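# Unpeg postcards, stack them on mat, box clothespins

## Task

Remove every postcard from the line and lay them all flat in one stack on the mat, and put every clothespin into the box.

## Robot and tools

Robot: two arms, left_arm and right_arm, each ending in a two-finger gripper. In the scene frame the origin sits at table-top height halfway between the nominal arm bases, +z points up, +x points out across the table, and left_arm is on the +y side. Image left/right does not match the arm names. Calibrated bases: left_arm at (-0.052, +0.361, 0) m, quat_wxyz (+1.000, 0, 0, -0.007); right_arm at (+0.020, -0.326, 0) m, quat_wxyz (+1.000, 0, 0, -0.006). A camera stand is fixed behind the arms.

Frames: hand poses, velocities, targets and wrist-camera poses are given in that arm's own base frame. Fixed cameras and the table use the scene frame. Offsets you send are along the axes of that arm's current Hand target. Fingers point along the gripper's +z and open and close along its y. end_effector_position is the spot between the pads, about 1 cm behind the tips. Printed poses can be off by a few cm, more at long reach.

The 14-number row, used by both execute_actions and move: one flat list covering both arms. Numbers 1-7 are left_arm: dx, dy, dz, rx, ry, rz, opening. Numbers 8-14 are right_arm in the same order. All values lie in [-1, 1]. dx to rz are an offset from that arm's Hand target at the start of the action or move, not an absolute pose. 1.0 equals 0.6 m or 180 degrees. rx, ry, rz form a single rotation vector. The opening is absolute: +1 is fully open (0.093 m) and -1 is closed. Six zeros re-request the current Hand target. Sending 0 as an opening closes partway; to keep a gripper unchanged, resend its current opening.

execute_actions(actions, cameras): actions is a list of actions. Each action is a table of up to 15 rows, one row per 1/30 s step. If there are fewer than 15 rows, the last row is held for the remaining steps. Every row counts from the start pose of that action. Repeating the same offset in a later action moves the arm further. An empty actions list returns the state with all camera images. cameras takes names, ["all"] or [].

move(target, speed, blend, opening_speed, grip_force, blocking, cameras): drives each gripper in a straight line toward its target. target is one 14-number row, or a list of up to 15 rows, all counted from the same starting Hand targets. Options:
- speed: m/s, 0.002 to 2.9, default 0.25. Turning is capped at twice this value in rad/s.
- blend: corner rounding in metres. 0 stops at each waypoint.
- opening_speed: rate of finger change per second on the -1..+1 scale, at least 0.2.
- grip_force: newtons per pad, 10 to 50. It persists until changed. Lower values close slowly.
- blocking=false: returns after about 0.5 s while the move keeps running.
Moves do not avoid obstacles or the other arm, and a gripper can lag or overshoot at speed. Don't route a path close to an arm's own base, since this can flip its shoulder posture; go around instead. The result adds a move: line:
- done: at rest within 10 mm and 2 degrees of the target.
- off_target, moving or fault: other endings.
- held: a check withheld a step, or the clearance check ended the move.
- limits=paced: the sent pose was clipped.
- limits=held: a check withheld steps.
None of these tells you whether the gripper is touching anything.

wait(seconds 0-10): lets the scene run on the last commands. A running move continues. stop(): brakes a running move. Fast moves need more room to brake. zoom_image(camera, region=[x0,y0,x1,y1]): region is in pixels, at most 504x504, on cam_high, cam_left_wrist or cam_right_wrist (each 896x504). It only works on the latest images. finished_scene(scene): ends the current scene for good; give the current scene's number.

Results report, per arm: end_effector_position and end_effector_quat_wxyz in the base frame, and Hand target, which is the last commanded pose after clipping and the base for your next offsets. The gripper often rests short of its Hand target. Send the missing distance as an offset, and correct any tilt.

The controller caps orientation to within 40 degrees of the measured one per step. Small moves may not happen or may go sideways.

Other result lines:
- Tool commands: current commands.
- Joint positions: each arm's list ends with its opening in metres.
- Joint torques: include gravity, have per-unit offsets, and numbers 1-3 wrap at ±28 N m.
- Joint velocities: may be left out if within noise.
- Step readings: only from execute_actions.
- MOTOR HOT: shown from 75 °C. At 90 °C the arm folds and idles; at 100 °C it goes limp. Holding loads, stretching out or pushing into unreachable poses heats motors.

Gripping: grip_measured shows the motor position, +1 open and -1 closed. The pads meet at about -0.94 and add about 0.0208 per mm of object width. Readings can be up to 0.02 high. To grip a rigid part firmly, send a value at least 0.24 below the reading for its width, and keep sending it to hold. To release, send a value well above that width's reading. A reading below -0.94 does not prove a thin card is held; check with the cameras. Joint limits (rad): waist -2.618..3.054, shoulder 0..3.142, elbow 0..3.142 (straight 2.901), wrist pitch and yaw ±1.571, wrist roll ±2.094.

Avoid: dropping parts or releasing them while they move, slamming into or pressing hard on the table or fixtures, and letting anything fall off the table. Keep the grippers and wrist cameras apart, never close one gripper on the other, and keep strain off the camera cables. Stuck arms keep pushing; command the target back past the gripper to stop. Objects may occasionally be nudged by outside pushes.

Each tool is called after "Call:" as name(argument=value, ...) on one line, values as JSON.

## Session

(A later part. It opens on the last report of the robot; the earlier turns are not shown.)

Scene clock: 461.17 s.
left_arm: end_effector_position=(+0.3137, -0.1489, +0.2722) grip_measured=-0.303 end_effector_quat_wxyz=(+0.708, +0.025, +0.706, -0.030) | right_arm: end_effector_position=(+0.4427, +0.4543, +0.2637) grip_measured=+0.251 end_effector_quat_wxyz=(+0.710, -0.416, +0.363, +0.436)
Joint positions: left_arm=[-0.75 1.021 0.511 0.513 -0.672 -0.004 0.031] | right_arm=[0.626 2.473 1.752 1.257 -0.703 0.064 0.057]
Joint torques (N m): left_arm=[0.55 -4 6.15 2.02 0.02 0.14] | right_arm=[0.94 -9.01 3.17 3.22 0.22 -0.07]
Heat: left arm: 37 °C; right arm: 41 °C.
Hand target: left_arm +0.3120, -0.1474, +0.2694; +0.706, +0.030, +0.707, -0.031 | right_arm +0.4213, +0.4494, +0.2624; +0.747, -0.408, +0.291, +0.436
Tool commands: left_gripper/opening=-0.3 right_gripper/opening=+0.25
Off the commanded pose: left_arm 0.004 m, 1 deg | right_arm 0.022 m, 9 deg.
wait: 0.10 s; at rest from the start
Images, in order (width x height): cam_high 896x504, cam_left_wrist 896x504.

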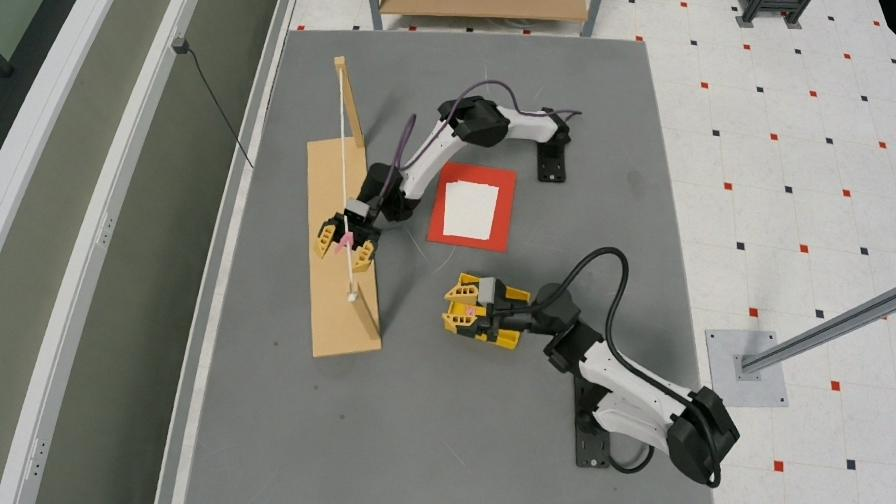

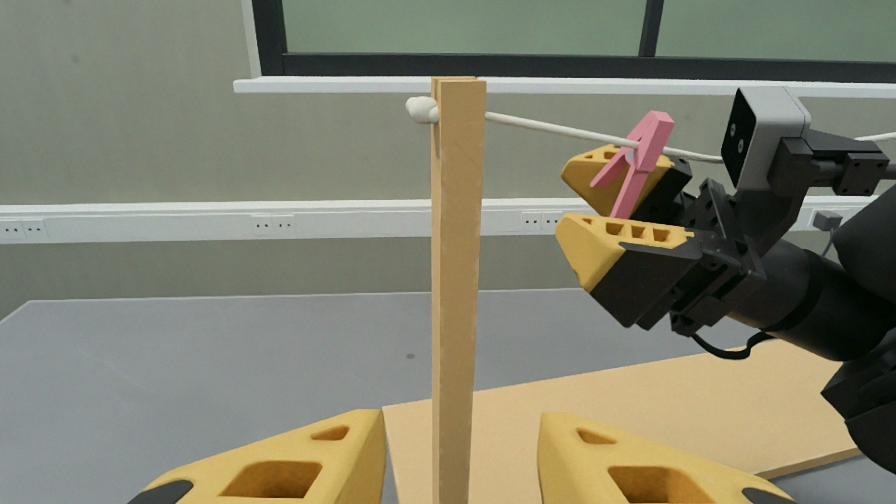

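Call:
move(target=[0,0,0,0,0,0,-0.3,-0.01,0,0,0,0,-0.0556,0.35], speed=0.06, cameras=["cam_right_wrist","cam_high","cam_left_wrist"])

Call:
zoom_image(camera="cam_left_wrist", region=[540, 30, 896, 260])

Call:
zoom_image(camera="cam_high", region=[310, 130, 440, 270])

Scene clock: 463.97 s.
left_arm: end_effector_position=(+0.3137, -0.1489, +0.2722) grip_measured=-0.303 end_effector_quat_wxyz=(+0.708, +0.025, +0.706, -0.030) | right_arm: end_effector_position=(+0.4425, +0.4627, +0.2245) grip_measured=+0.349 end_effector_quat_wxyz=(+0.720, -0.452, +0.361, +0.384)
Joint positions: left_arm=[-0.75 1.021 0.511 0.513 -0.672 -0.004 0.031] | right_arm=[0.638 2.51 1.718 1.238 -0.698 -0.109 0.062]
Joint torques (N m): left_arm=[0.57 -4 6.16 2.03 0.02 0.14] | right_arm=[-0.34 -13.71 5.26 3.52 0.2 -0.09]
Heat: left arm: 37 °C; right arm: 42 °C.
Hand target: left_arm +0.3120, -0.1474, +0.2694; +0.706, +0.030, +0.707, -0.031 | right_arm +0.4186, +0.4468, +0.2672; +0.783, -0.432, +0.254, +0.369
Off the commanded pose: left_arm 0.004 m, 1 deg | right_arm 0.051 m, 15 deg.
move: off_target (right_arm)

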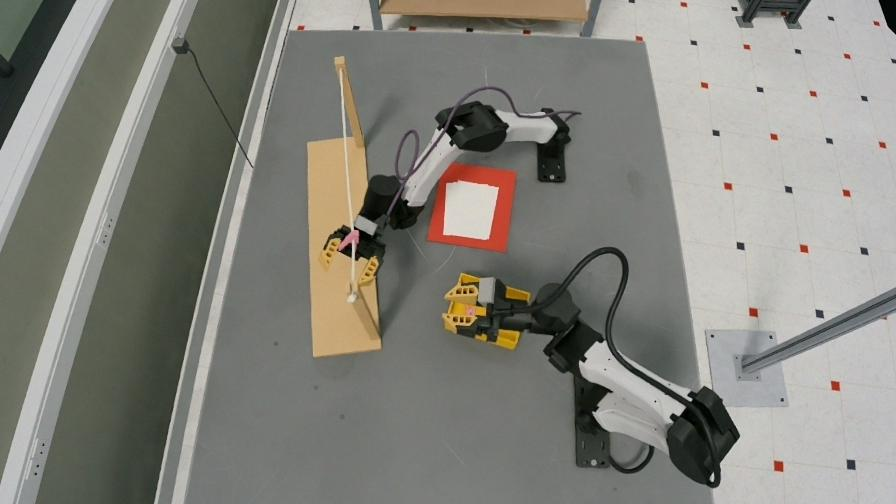

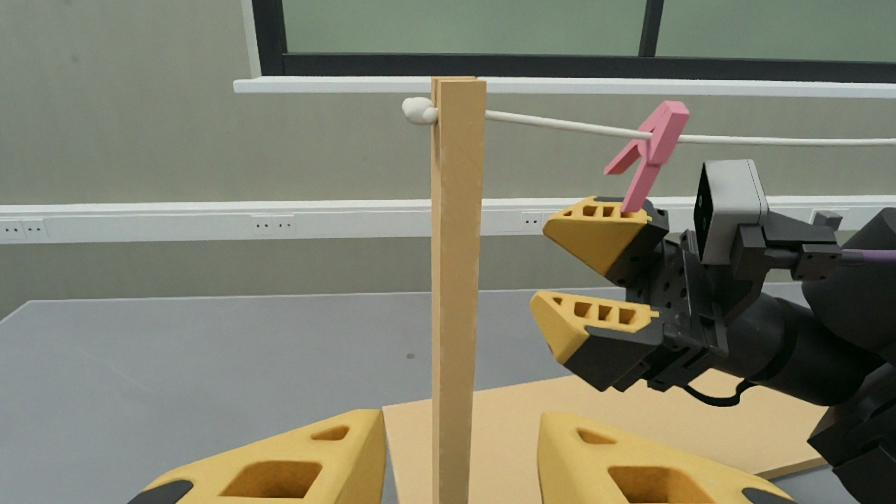

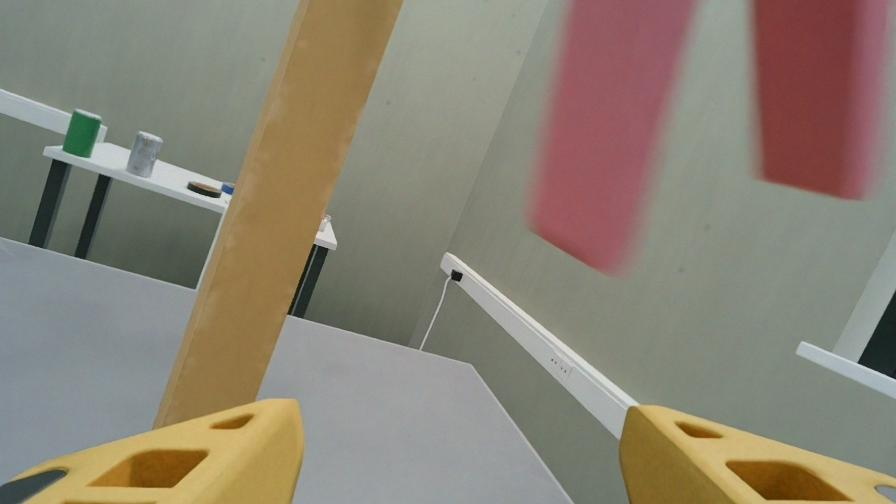

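Scaled by 1.416 from the camera's 896x504 image, which has a finer 1280x720 frame.

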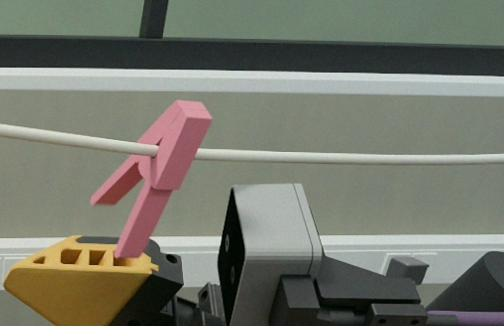

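Scaled by 3.600 from the camera's 896x504 image, which has a finer 1280x720 frame.

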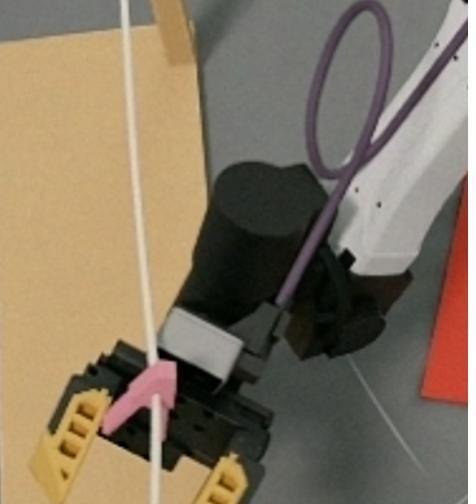

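Call:
wait(seconds=0.3, cameras=["cam_right_wrist"])

Scene clock: 464.83 s.
left_arm: end_effector_position=(+0.3137, -0.1489, +0.2722) grip_measured=-0.303 end_effector_quat_wxyz=(+0.708, +0.025, +0.706, -0.030) | right_arm: end_effector_position=(+0.4425, +0.4627, +0.2245) grip_measured=+0.349 end_effector_quat_wxyz=(+0.720, -0.452, +0.361, +0.384)
Joint positions: left_arm=[-0.75 1.021 0.511 0.513 -0.672 -0.004 0.031] | right_arm=[0.638 2.51 1.718 1.238 -0.698 -0.109 0.062]
Joint torques (N m): left_arm=[0.57 -4.01 6.16 2.02 0.02 0.14] | right_arm=[0.13 -13.61 5.33 3.54 0.12 -0.11]
Heat: left arm: 37 °C; right arm: 43 °C.
Hand target: left_arm +0.3120, -0.1474, +0.2694; +0.706, +0.030, +0.707, -0.031 | right_arm +0.4186, +0.4468, +0.2672; +0.783, -0.432, +0.254, +0.369
Tool commands: left_gripper/opening=-0.3 right_gripper/opening=+0.35
Off the commanded pose: left_arm 0.004 m, 1 deg | right_arm 0.051 m, 14 deg.
wait: 0.30 s; at rest from the start
Images, in order (width x height): cam_right_wrist 896x504.

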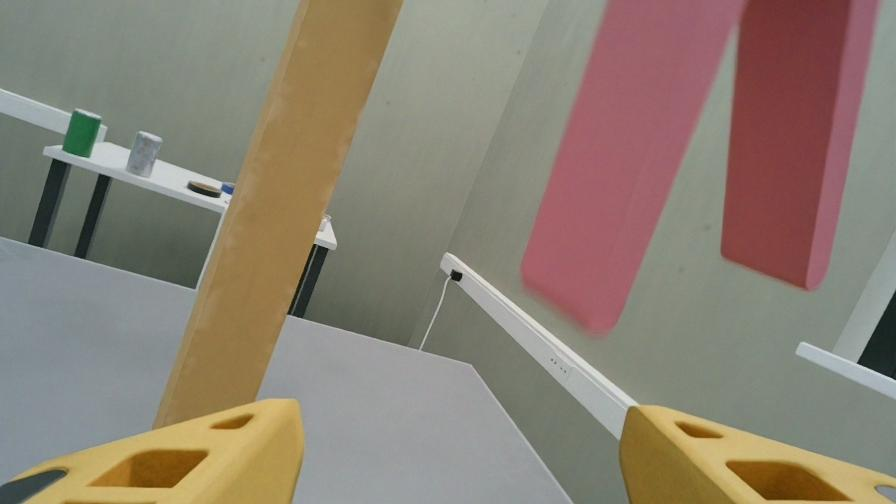

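Call:
move(target=[0,0,0,0,0,0,-0.3,0.0005,-0.0475,-0.0193,0,0,0,0.35], speed=0.06, cameras=["cam_right_wrist"])

Scene clock: 467.20 s.
left_arm: end_effector_position=(+0.3137, -0.1489, +0.2722) grip_measured=-0.303 end_effector_quat_wxyz=(+0.708, +0.025, +0.706, -0.030) | right_arm: end_effector_position=(+0.4620, +0.4400, +0.2268) grip_measured=+0.349 end_effector_quat_wxyz=(+0.721, -0.452, +0.365, +0.378)
Joint positions: left_arm=[-0.75 1.021 0.511 0.513 -0.672 -0.004 0.031] | right_arm=[0.582 2.511 1.73 1.237 -0.738 -0.089 0.062]
Joint torques (N m): left_arm=[0.55 -4.01 6.16 2.02 0.02 0.14] | right_arm=[-0.17 -12.85 8.16 3.49 0.14 0.15]
Heat: left arm: 37 °C; right arm: 43 °C.
Hand target: left_arm +0.3120, -0.1474, +0.2694; +0.706, +0.030, +0.707, -0.031 | right_arm +0.4406, +0.4269, +0.2750; +0.783, -0.432, +0.254, +0.369
Off the commanded pose: left_arm 0.004 m, 1 deg | right_arm 0.054 m, 15 deg.
move: off_target (right_arm)
Images, in order (width x height): cam_right_wrist 896x504.

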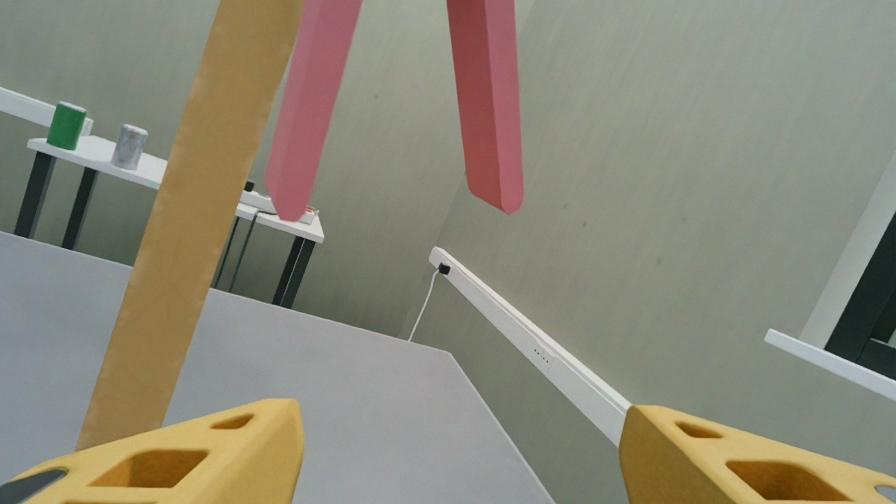

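Call:
move(target=[0,0,0,0,0,0,-0.3,-0.0903,0.0037,0.0243,0,0,0,0.3], speed=0.08, cameras=["cam_right_wrist"])

Scene clock: 469.00 s.
left_arm: end_effector_position=(+0.3137, -0.1489, +0.2722) grip_measured=-0.303 end_effector_quat_wxyz=(+0.708, +0.025, +0.706, -0.030) | right_arm: end_effector_position=(+0.4346, +0.4403, +0.2582) grip_measured=+0.301 end_effector_quat_wxyz=(+0.719, -0.456, +0.354, +0.387)
Joint positions: left_arm=[-0.75 1.021 0.511 0.513 -0.672 -0.004 0.031] | right_arm=[0.608 2.388 1.625 1.231 -0.739 -0.088 0.06]
Joint torques (N m): left_arm=[0.55 -4.01 6.16 2.02 0.02 0.15] | right_arm=[0.03 -17.48 4.77 3.15 0.34 0.11]
Motor temperatures (°C): left_arm=[22 30 34 37 20 20 20] | right_arm=[19 38 30 44 21 21 19]
Heat: left arm: 37 °C; right arm: 44 °C.
Hand target: left_arm +0.3120, -0.1474, +0.2694; +0.706, +0.030, +0.707, -0.031 | right_arm +0.4077, +0.4208, +0.3200; +0.783, -0.432, +0.254, +0.369
Off the commanded pose: left_arm 0.004 m, 1 deg | right_arm 0.070 m, 14 deg.
move: off_target (right_arm)
Images, in order (width x height): cam_right_wrist 896x504.

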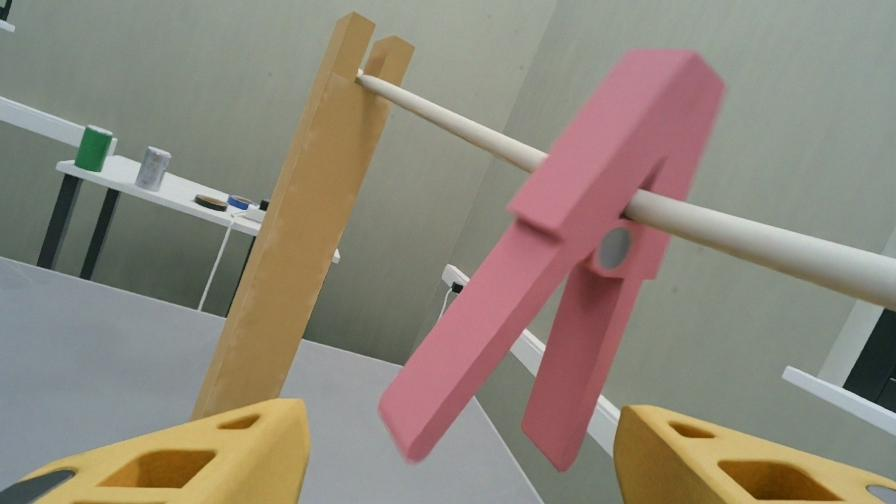

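Call:
move(target=[0,0,0,0,0,0,-0.3,-0.003,-0.0312,0.012,-0.024,-0.0163,-0.0056,0.3], speed=0.06, cameras=["cam_right_wrist","cam_left_wrist"])

Call:
zoom_image(camera="cam_left_wrist", region=[540, 30, 896, 260])

Scene clock: 472.67 s.
left_arm: end_effector_position=(+0.3137, -0.1489, +0.2722) grip_measured=-0.303 end_effector_quat_wxyz=(+0.708, +0.025, +0.706, -0.030) | right_arm: end_effector_position=(+0.4401, +0.4336, +0.2956) grip_measured=+0.301 end_effector_quat_wxyz=(+0.728, -0.467, +0.308, +0.397)
Joint positions: left_arm=[-0.75 1.021 0.511 0.513 -0.672 -0.004 0.031] | right_arm=[0.577 2.405 1.762 1.225 -0.821 -0.039 0.06]
Joint torques (N m): left_arm=[0.57 -4 6.15 2.02 0.02 0.14] | right_arm=[-0.57 -12.7 8.44 2.91 0.25 0.06]
Heat: left arm: 37 °C; right arm: 45 °C.
Hand target: left_arm +0.3120, -0.1474, +0.2694; +0.706, +0.030, +0.707, -0.031 | right_arm +0.4221, +0.4198, +0.3341; +0.775, -0.454, +0.216, +0.382
Off the commanded pose: left_arm 0.004 m, 1 deg | right_arm 0.045 m, 12 deg.
move: off_target (right_arm)
Images, in order (width x height): cam_left_wrist 896x504, cam_right_wrist 896x504.

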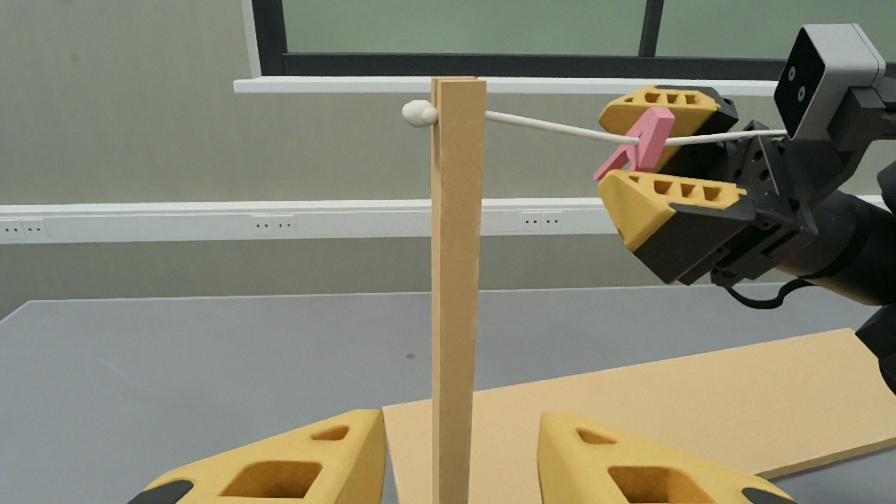

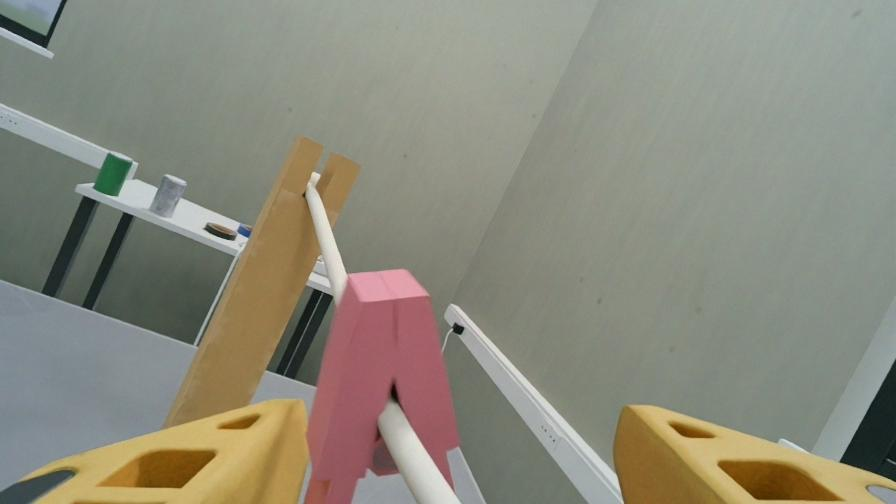

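Scaled by 1.416 from the camera's 896x504 image, which has a finer 1280x720 frame.

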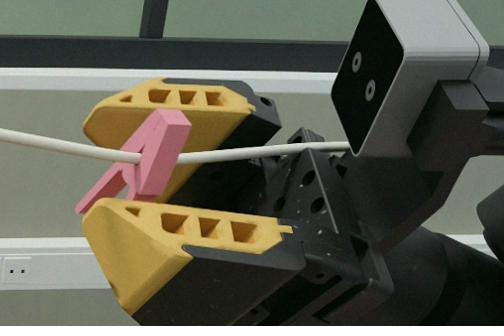

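Call:
move(target=[[0,0,0,0,0,0,-0.3,-0.0035,0.0257,0.0005,0,0,0,0.4],[0,0,0,0,0,0,-0.3,0.0595,0.0373,-0.0122,0,0,0,0.4]], speed=0.06, cameras=["cam_right_wrist","cam_left_wrist"])

Call:
zoom_image(camera="cam_left_wrist", region=[540, 30, 896, 260])

Scene clock: 475.73 s.
left_arm: end_effector_position=(+0.3137, -0.1489, +0.2722) grip_measured=-0.303 end_effector_quat_wxyz=(+0.708, +0.025, +0.706, -0.030) | right_arm: end_effector_position=(+0.4460, +0.4484, +0.2481) grip_measured=+0.399 end_effector_quat_wxyz=(+0.710, -0.473, +0.328, +0.406)
Joint positions: left_arm=[-0.75 1.021 0.511 0.513 -0.672 -0.004 0.031] | right_arm=[0.592 2.505 1.788 1.236 -0.821 -0.049 0.064]
Joint torques (N m): left_arm=[0.57 -4.01 6.15 2.02 0.02 0.14] | right_arm=[-0.23 -12.93 8.43 3.22 0.35 -0.04]
Heat: left arm: 37 °C; right arm: 45 °C.
Hand target: left_arm +0.3120, -0.1474, +0.2694; +0.706, +0.030, +0.707, -0.031 | right_arm +0.4264, +0.4342, +0.2941; +0.775, -0.454, +0.216, +0.382
Off the commanded pose: left_arm 0.004 m, 1 deg | right_arm 0.052 m, 15 deg.
move: off_target (right_arm)
Images, in order (width x height): cam_left_wrist 896x504, cam_right_wrist 896x504.

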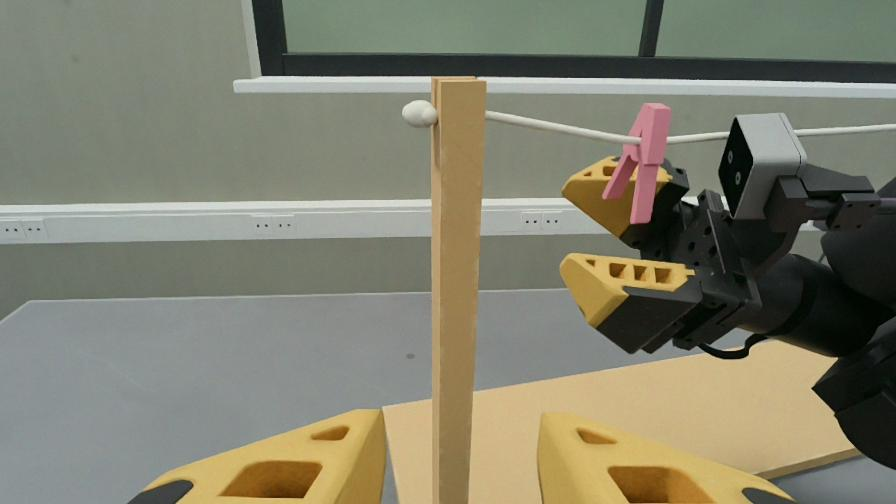

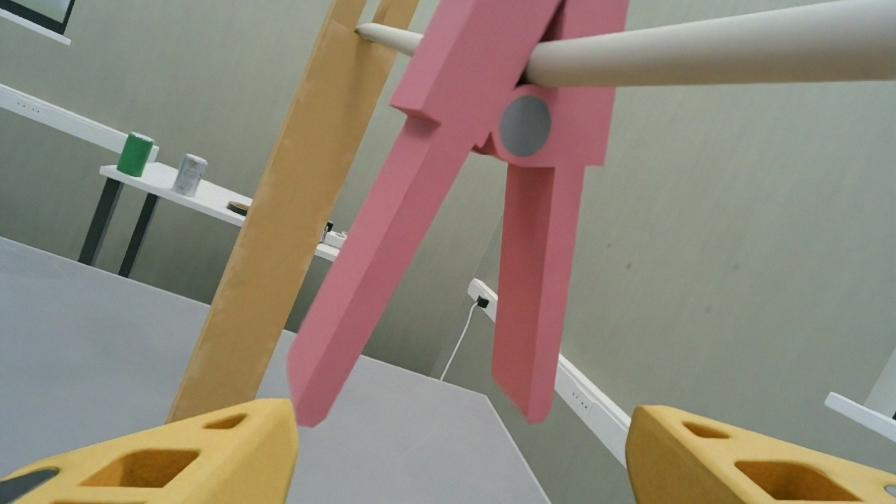

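Scaled by 1.416 from the camera's 896x504 image, which has a finer 1280x720 frame.

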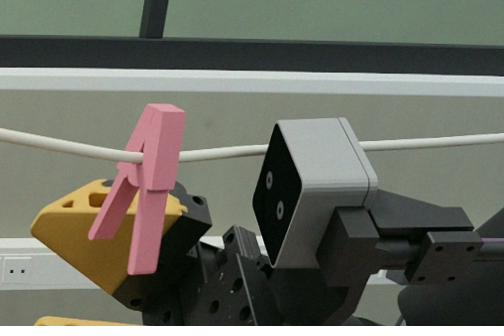

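Call:
move(target=[0,0,0,0,0,0,-0.3,-0.0543,-0.009,0.0098,0,0,0,0.3], speed=0.06, cameras=["cam_right_wrist"])

Scene clock: 477.73 s.
left_arm: end_effector_position=(+0.3137, -0.1489, +0.2722) grip_measured=-0.303 end_effector_quat_wxyz=(+0.708, +0.025, +0.706, -0.030) | right_arm: end_effector_position=(+0.4422, +0.4459, +0.2612) grip_measured=+0.301 end_effector_quat_wxyz=(+0.715, -0.473, +0.321, +0.402)
Joint positions: left_arm=[-0.75 1.021 0.511 0.513 -0.672 -0.004 0.031] | right_arm=[0.592 2.473 1.773 1.233 -0.821 -0.055 0.06]
Joint torques (N m): left_arm=[0.57 -4 6.15 2.02 0.02 0.14] | right_arm=[-0.05 -18.28 4.81 3.15 0.32 0.2]
Heat: left arm: 37 °C; right arm: 46 °C.
Hand target: left_arm +0.3120, -0.1474, +0.2694; +0.706, +0.030, +0.707, -0.031 | right_arm +0.4106, +0.4248, +0.3221; +0.775, -0.454, +0.216, +0.383
Off the commanded pose: left_arm 0.004 m, 1 deg | right_arm 0.072 m, 14 deg.
move: off_target (right_arm)
Images, in order (width x height): cam_right_wrist 896x504.

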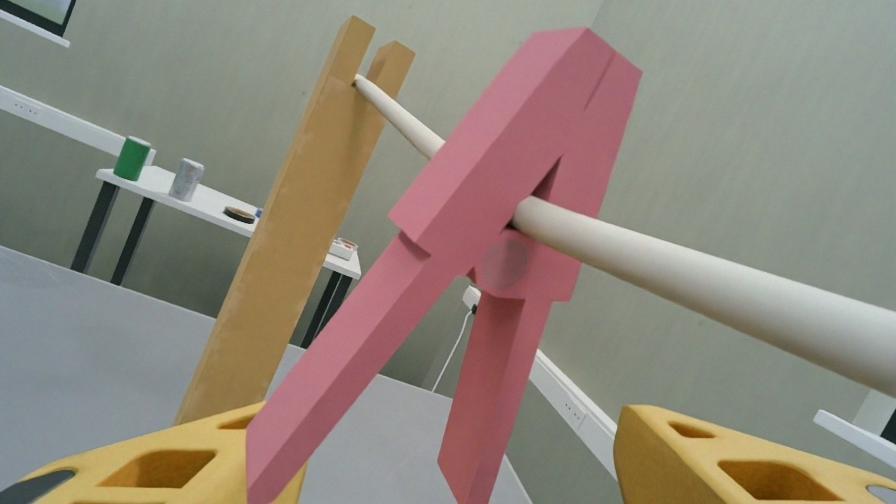

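Call:
move(target=[0,0,0,0,0,0,-0.3,-0.0222,0.0115,0.0025,0,0,0,0.5], speed=0.06, cameras=["cam_right_wrist"])

Scene clock: 479.17 s.
left_arm: end_effector_position=(+0.3137, -0.1489, +0.2722) grip_measured=-0.303 end_effector_quat_wxyz=(+0.708, +0.025, +0.706, -0.030) | right_arm: end_effector_position=(+0.4273, +0.4442, +0.2640) grip_measured=+0.499 end_effector_quat_wxyz=(+0.706, -0.476, +0.329, +0.409)
Joint positions: left_arm=[-0.75 1.021 0.511 0.513 -0.672 -0.004 0.031] | right_arm=[0.603 2.407 1.68 1.234 -0.821 -0.055 0.069]
Joint torques (N m): left_arm=[0.57 -4.01 6.15 2.03 0.02 0.14] | right_arm=[0.24 -18.04 4.78 3.31 0.33 -0.02]
Heat: left arm: 37 °C; right arm: 46 °C.
Hand target: left_arm +0.3120, -0.1474, +0.2694; +0.706, +0.030, +0.707, -0.031 | right_arm +0.3970, +0.4228, +0.3282; +0.775, -0.454, +0.217, +0.382
Off the commanded pose: left_arm 0.004 m, 1 deg | right_arm 0.074 m, 16 deg.
move: off_target (right_arm)
Images, in order (width x height): cam_right_wrist 896x504.

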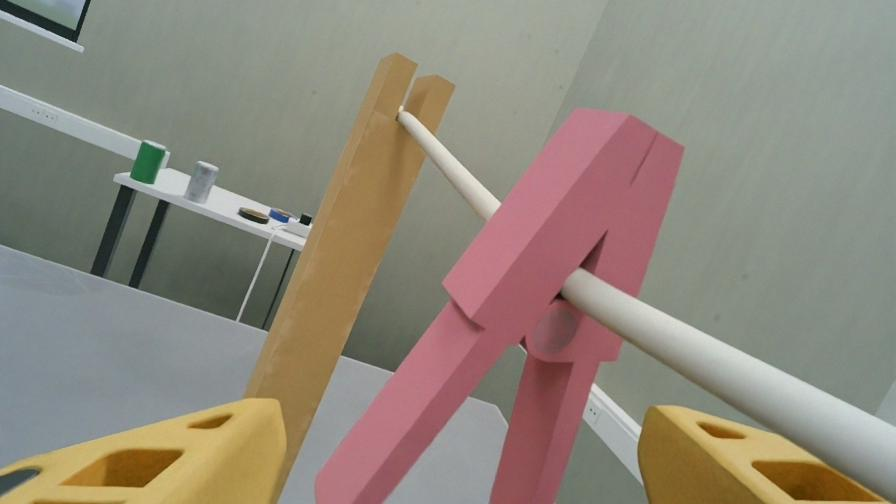

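Call:
move(target=[0,0,0,0,0,0,-0.3,0,-0.006,0,-0.0304,-0.024,0.022,0.4], speed=0.06, cameras=["cam_right_wrist"])

Scene clock: 481.53 s.
left_arm: end_effector_position=(+0.3137, -0.1489, +0.2722) grip_measured=-0.303 end_effector_quat_wxyz=(+0.708, +0.025, +0.706, -0.030) | right_arm: end_effector_position=(+0.4227, +0.4415, +0.2852) grip_measured=+0.401 end_effector_quat_wxyz=(+0.680, -0.481, +0.311, +0.457)
Joint positions: left_arm=[-0.75 1.021 0.511 0.513 -0.672 -0.004 0.031] | right_arm=[0.587 2.425 1.772 1.25 -0.913 0.087 0.064]
Joint torques (N m): left_arm=[0.57 -4.03 6.16 2.02 0.02 0.14] | right_arm=[-0.54 -12.64 8.23 3.39 0.26 0.05]
Heat: left arm: 37 °C; right arm: 47 °C.
Hand target: left_arm +0.3120, -0.1474, +0.2694; +0.706, +0.030, +0.707, -0.031 | right_arm +0.3998, +0.4218, +0.3302; +0.747, -0.468, +0.184, +0.436
Off the commanded pose: left_arm 0.004 m, 1 deg | right_arm 0.054 m, 17 deg.
move: off_target (right_arm)
Images, in order (width x height): cam_right_wrist 896x504.

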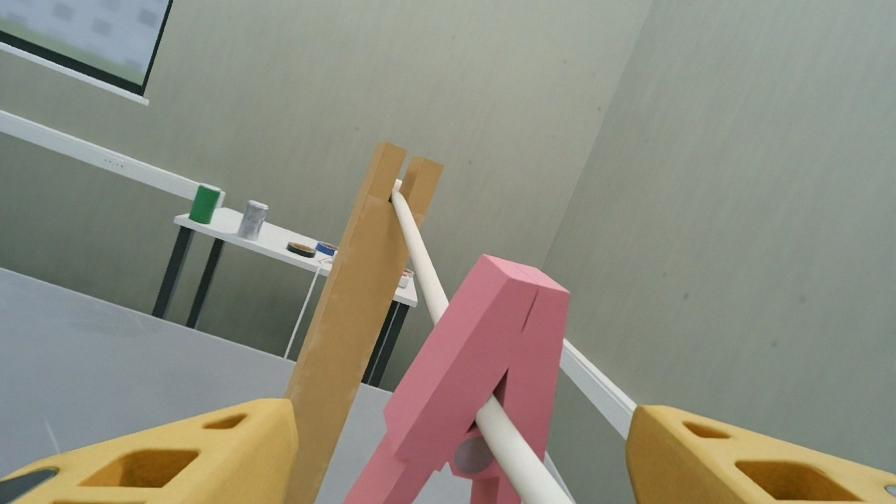

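Call:
move(target=[0,0,0,0,0,0,-0.3,0.0258,0.0192,-0.011,0,0,-0.0333,0.4], speed=0.06, cameras=["cam_right_wrist"])

Scene clock: 483.80 s.
left_arm: end_effector_position=(+0.3137, -0.1489, +0.2722) grip_measured=-0.303 end_effector_quat_wxyz=(+0.708, +0.025, +0.706, -0.030) | right_arm: end_effector_position=(+0.4262, +0.4440, +0.2682) grip_measured=+0.401 end_effector_quat_wxyz=(+0.695, -0.497, +0.297, +0.427)
Joint positions: left_arm=[-0.75 1.021 0.511 0.513 -0.672 -0.004 0.031] | right_arm=[0.587 2.455 1.772 1.255 -0.914 -0.011 0.064]
Joint torques (N m): left_arm=[0.55 -4.01 6.15 2.02 0.02 0.14] | right_arm=[-0.17 -12.78 6.97 3.68 0.24 -0.14]
Heat: left arm: 37 °C; right arm: 48 °C.
Hand target: left_arm +0.3120, -0.1474, +0.2694; +0.706, +0.030, +0.707, -0.031 | right_arm +0.3998, +0.4256, +0.3101; +0.768, -0.477, +0.159, +0.396
Off the commanded pose: left_arm 0.004 m, 1 deg | right_arm 0.053 m, 18 deg.
move: off_target (right_arm)
Images, in order (width x height): cam_right_wrist 896x504.

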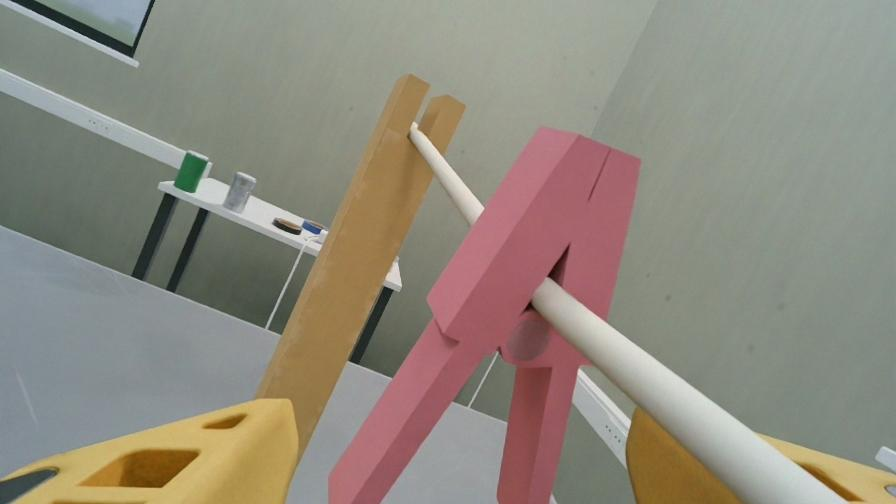

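Call:
wait(seconds=0.05, cameras=["cam_left_wrist","cam_high"])

Call:
zoom_image(camera="cam_left_wrist", region=[540, 30, 896, 260])

Call:
zoom_image(camera="cam_high", region=[310, 190, 390, 270])

Scene clock: 484.43 s.
left_arm: end_effector_position=(+0.3137, -0.1489, +0.2722) grip_measured=-0.303 end_effector_quat_wxyz=(+0.708, +0.025, +0.706, -0.030) | right_arm: end_effector_position=(+0.4262, +0.4440, +0.2682) grip_measured=+0.401 end_effector_quat_wxyz=(+0.695, -0.497, +0.296, +0.426)
Joint positions: left_arm=[-0.75 1.021 0.511 0.513 -0.672 -0.004 0.031] | right_arm=[0.587 2.455 1.772 1.255 -0.914 -0.012 0.064]
Joint torques (N m): left_arm=[0.55 -4.01 6.15 2.02 0.02 0.15] | right_arm=[-0.09 -12.86 6.86 3.68 0.34 -0.14]
Heat: left arm: 37 °C; right arm: 48 °C.
Hand target: left_arm +0.3120, -0.1474, +0.2694; +0.706, +0.030, +0.707, -0.031 | right_arm +0.3998, +0.4256, +0.3101; +0.768, -0.477, +0.159, +0.396
Tool commands: left_gripper/opening=-0.3 right_gripper/opening=+0.4
Off the commanded pose: left_arm 0.004 m, 1 deg | right_arm 0.053 m, 18 deg.
wait: 0.07 s; at rest from the start
Images, in order (width x height): cam_high 896x504, cam_left_wrist 896x504.

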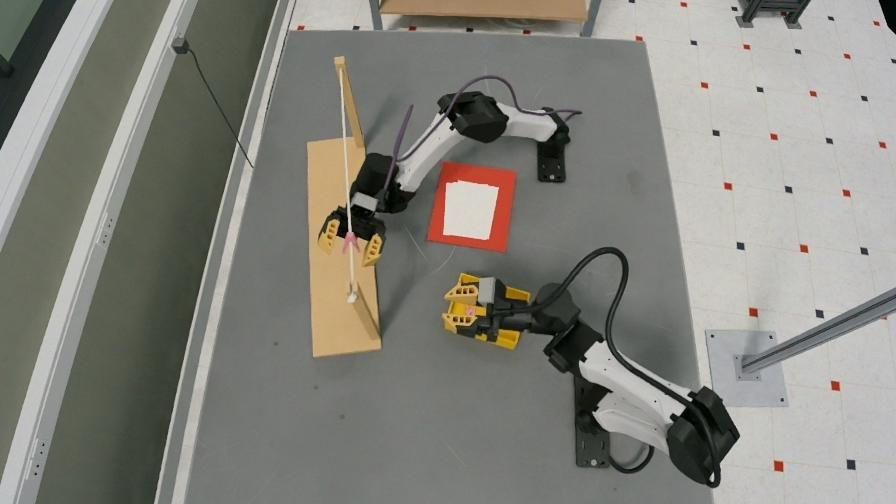

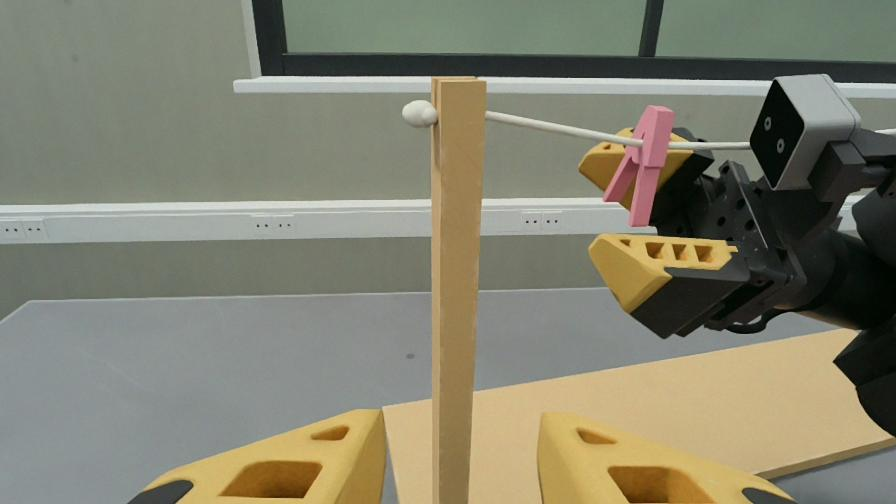

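Scaled by 1.416 from the camera's 896x504 image, which has a finer 1280x720 frame.

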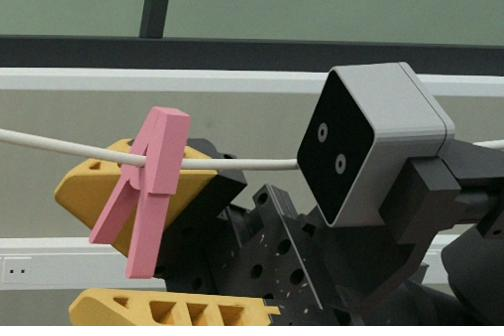

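Scaled by 6.300 from the camera's 896x504 image, which has a finer 1280x720 frame.

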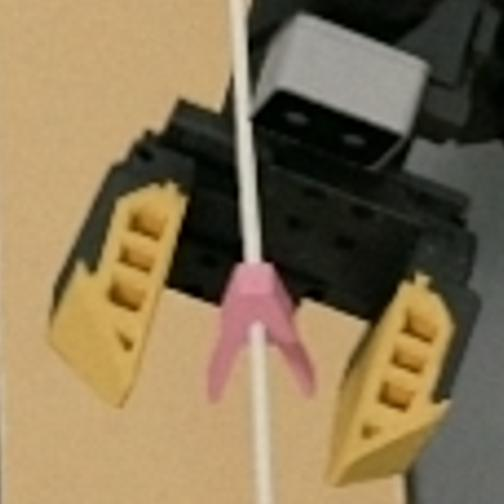

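Call:
move(target=[0,0,0,0,0,0,-0.3,0,0,0,0,0,0,-0.4], speed=0.05, opening_speed=0.8, cameras=["cam_right_wrist","cam_left_wrist"])

Call:
zoom_image(camera="cam_left_wrist", region=[540, 30, 896, 260])

Scene clock: 486.23 s.
left_arm: end_effector_position=(+0.3137, -0.1489, +0.2722) grip_measured=-0.303 end_effector_quat_wxyz=(+0.708, +0.025, +0.706, -0.030) | right_arm: end_effector_position=(+0.4262, +0.4440, +0.2682) grip_measured=-0.394 end_effector_quat_wxyz=(+0.695, -0.497, +0.296, +0.426)
Joint positions: left_arm=[-0.75 1.021 0.511 0.513 -0.672 -0.004 0.031] | right_arm=[0.587 2.455 1.772 1.255 -0.914 -0.013 0.026]
Joint torques (N m): left_arm=[0.57 -4.01 6.16 2.02 0.02 0.14] | right_arm=[-0.17 -12.53 6.9 3.66 0.24 -0.11]
Motor temperatures (°C): left_arm=[22 29 33 37 20 20 20] | right_arm=[19 40 31 49 21 21 19]
Heat: left arm: 37 °C; right arm: 49 °C.
Hand target: left_arm +0.3120, -0.1474, +0.2694; +0.706, +0.030, +0.707, -0.031 | right_arm +0.3998, +0.4256, +0.3101; +0.768, -0.477, +0.159, +0.396
Off the commanded pose: left_arm 0.004 m, 1 deg | right_arm 0.053 m, 18 deg.
move: off_target (right_arm)
Images, in order (width x height): cam_left_wrist 896x504, cam_right_wrist 896x504.

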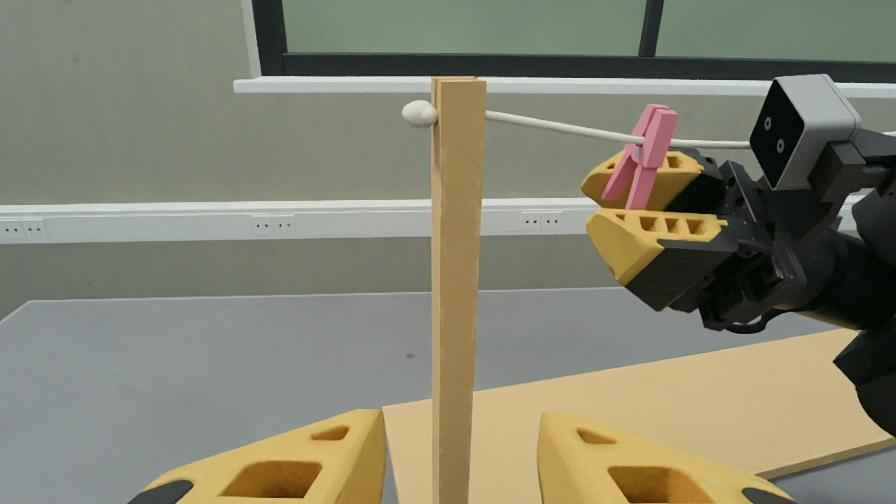

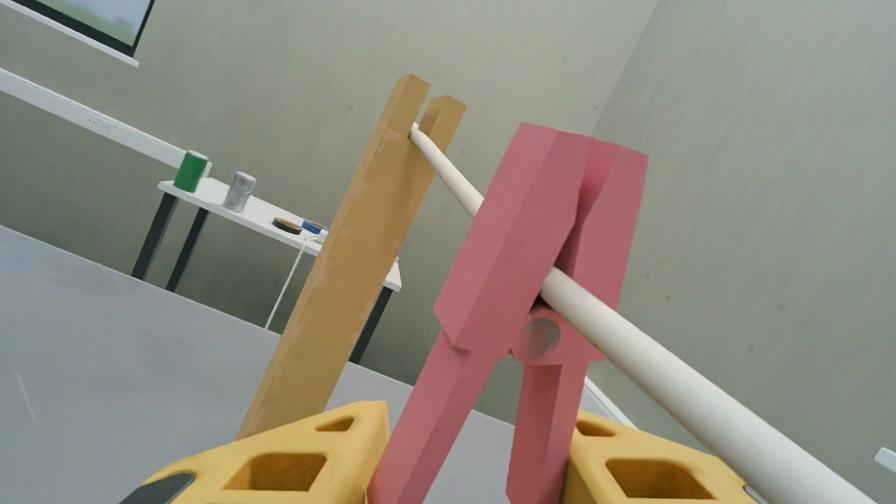

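Scaled by 1.416 from the camera's 896x504 image, which has a finer 1280x720 frame.

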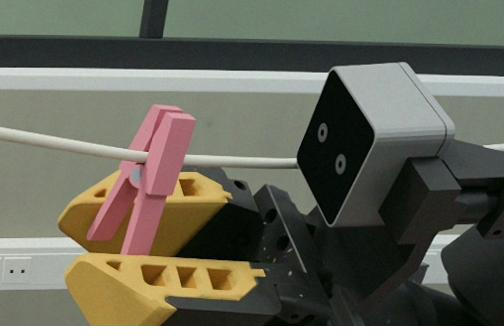

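Opening nicely. Continue closing.

Call:
move(target=[0,0,0,0,0,0,-0.3,0,0,0,0,0,0,-1], speed=0.05, opening_speed=0.5, cameras=["cam_right_wrist","cam_left_wrist"])

Call:
zoom_image(camera="cam_left_wrist", region=[540, 30, 896, 260])

Scene clock: 487.87 s.
left_arm: end_effector_position=(+0.3137, -0.1489, +0.2722) grip_measured=-0.303 end_effector_quat_wxyz=(+0.708, +0.025, +0.706, -0.030) | right_arm: end_effector_position=(+0.4262, +0.4440, +0.2682) grip_measured=-0.728 end_effector_quat_wxyz=(+0.695, -0.497, +0.296, +0.426)
Joint positions: left_arm=[-0.75 1.021 0.511 0.513 -0.672 -0.004 0.031] | right_arm=[0.587 2.455 1.772 1.255 -0.914 -0.013 0.01]
Joint torques (N m): left_arm=[0.55 -4 6.16 2.02 0.02 0.14] | right_arm=[-0.2 -12.75 7.15 3.66 0.24 -0.12]
Heat: left arm: 37 °C; right arm: 50 °C.
Hand target: left_arm +0.3120, -0.1474, +0.2694; +0.706, +0.030, +0.707, -0.031 | right_arm +0.3998, +0.4256, +0.3101; +0.768, -0.477, +0.159, +0.396
Off the commanded pose: left_arm 0.004 m, 1 deg | right_arm 0.053 m, 18 deg.
move: off_target (right_arm)
Images, in order (width x height): cam_left_wrist 896x504, cam_right_wrist 896x504.

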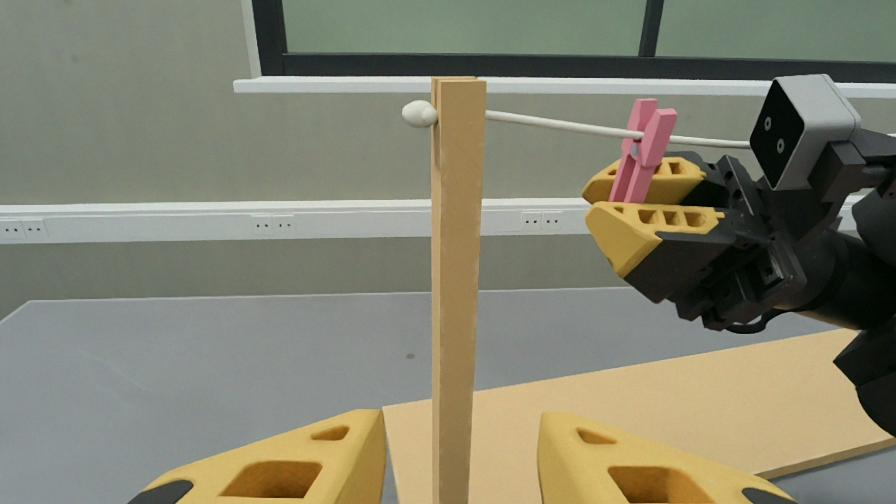

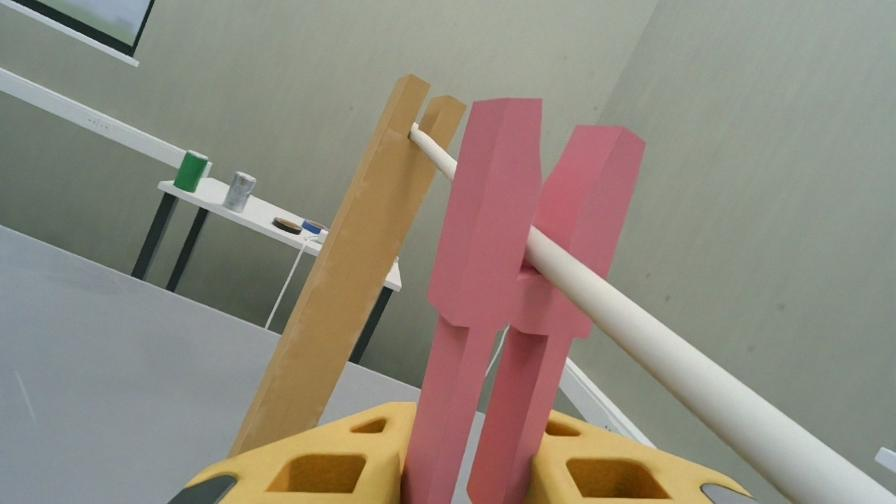

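Scaled by 1.416 from the camera's 896x504 image, which has a finer 1280x720 frame.

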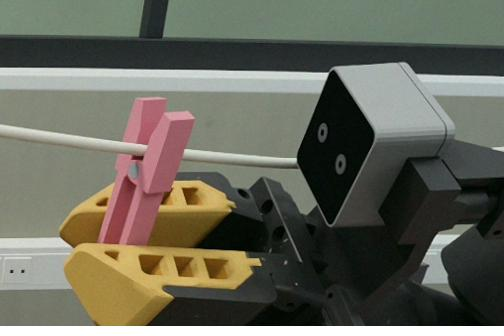

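Call:
move(target=[0,0,0,0,0,0,-0.3,0.0248,0.0152,-0.0173,0.0346,0.0337,-0.0275,-1], speed=0.06, cameras=["cam_right_wrist","cam_left_wrist"])

Call:
zoom_image(camera="cam_left_wrist", region=[540, 30, 896, 260])

Scene clock: 491.17 s.
left_arm: end_effector_position=(+0.3137, -0.1489, +0.2722) grip_measured=-0.303 end_effector_quat_wxyz=(+0.708, +0.025, +0.706, -0.030) | right_arm: end_effector_position=(+0.4324, +0.4457, +0.2225) grip_measured=-0.747 end_effector_quat_wxyz=(+0.717, -0.497, +0.329, +0.361)
Joint positions: left_arm=[-0.75 1.021 0.511 0.513 -0.672 -0.004 0.031] | right_arm=[0.605 2.455 1.636 1.25 -0.801 -0.201 0.009]
Joint torques (N m): left_arm=[0.55 -4.01 6.15 2.03 0.02 0.14] | right_arm=[0.17 -17.07 4.94 3.77 0.4 -0.06]
Heat: left arm: 37 °C; right arm: 51 °C.
Hand target: left_arm +0.3120, -0.1474, +0.2694; +0.706, +0.030, +0.707, -0.031 | right_arm +0.4036, +0.4257, +0.2901; +0.800, -0.461, +0.200, +0.328
Off the commanded pose: left_arm 0.004 m, 1 deg | right_arm 0.076 m, 18 deg.
move: off_target (right_arm)
Images, in order (width x height): cam_left_wrist 896x504, cam_right_wrist 896x504.

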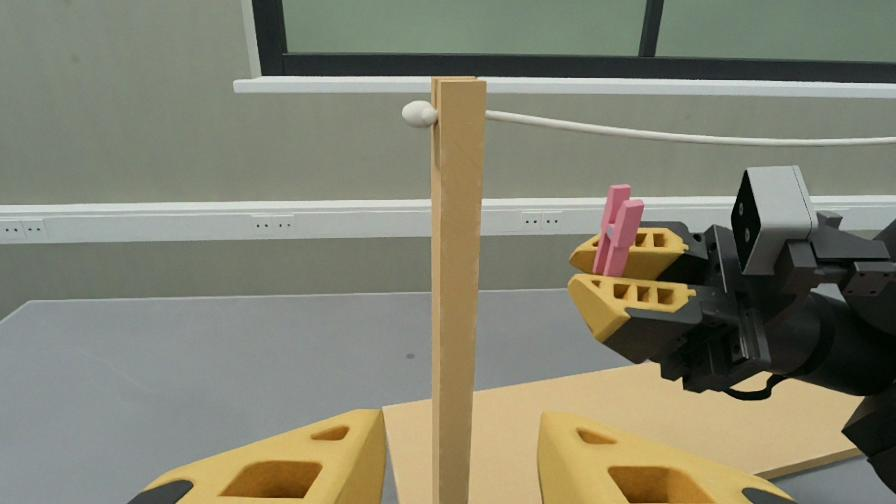

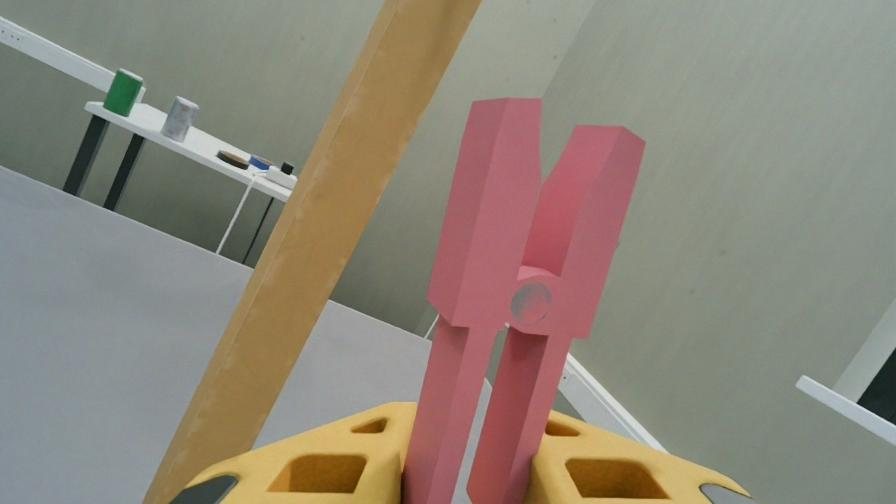

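Scaled by 1.416 from the camera's 896x504 image, which has a finer 1280x720 frame.

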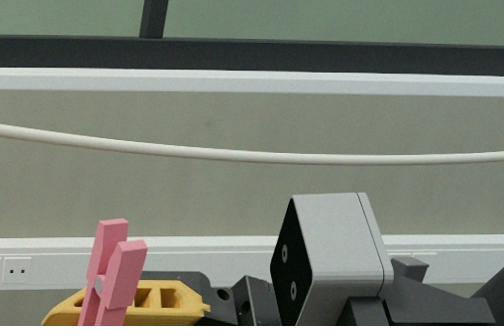

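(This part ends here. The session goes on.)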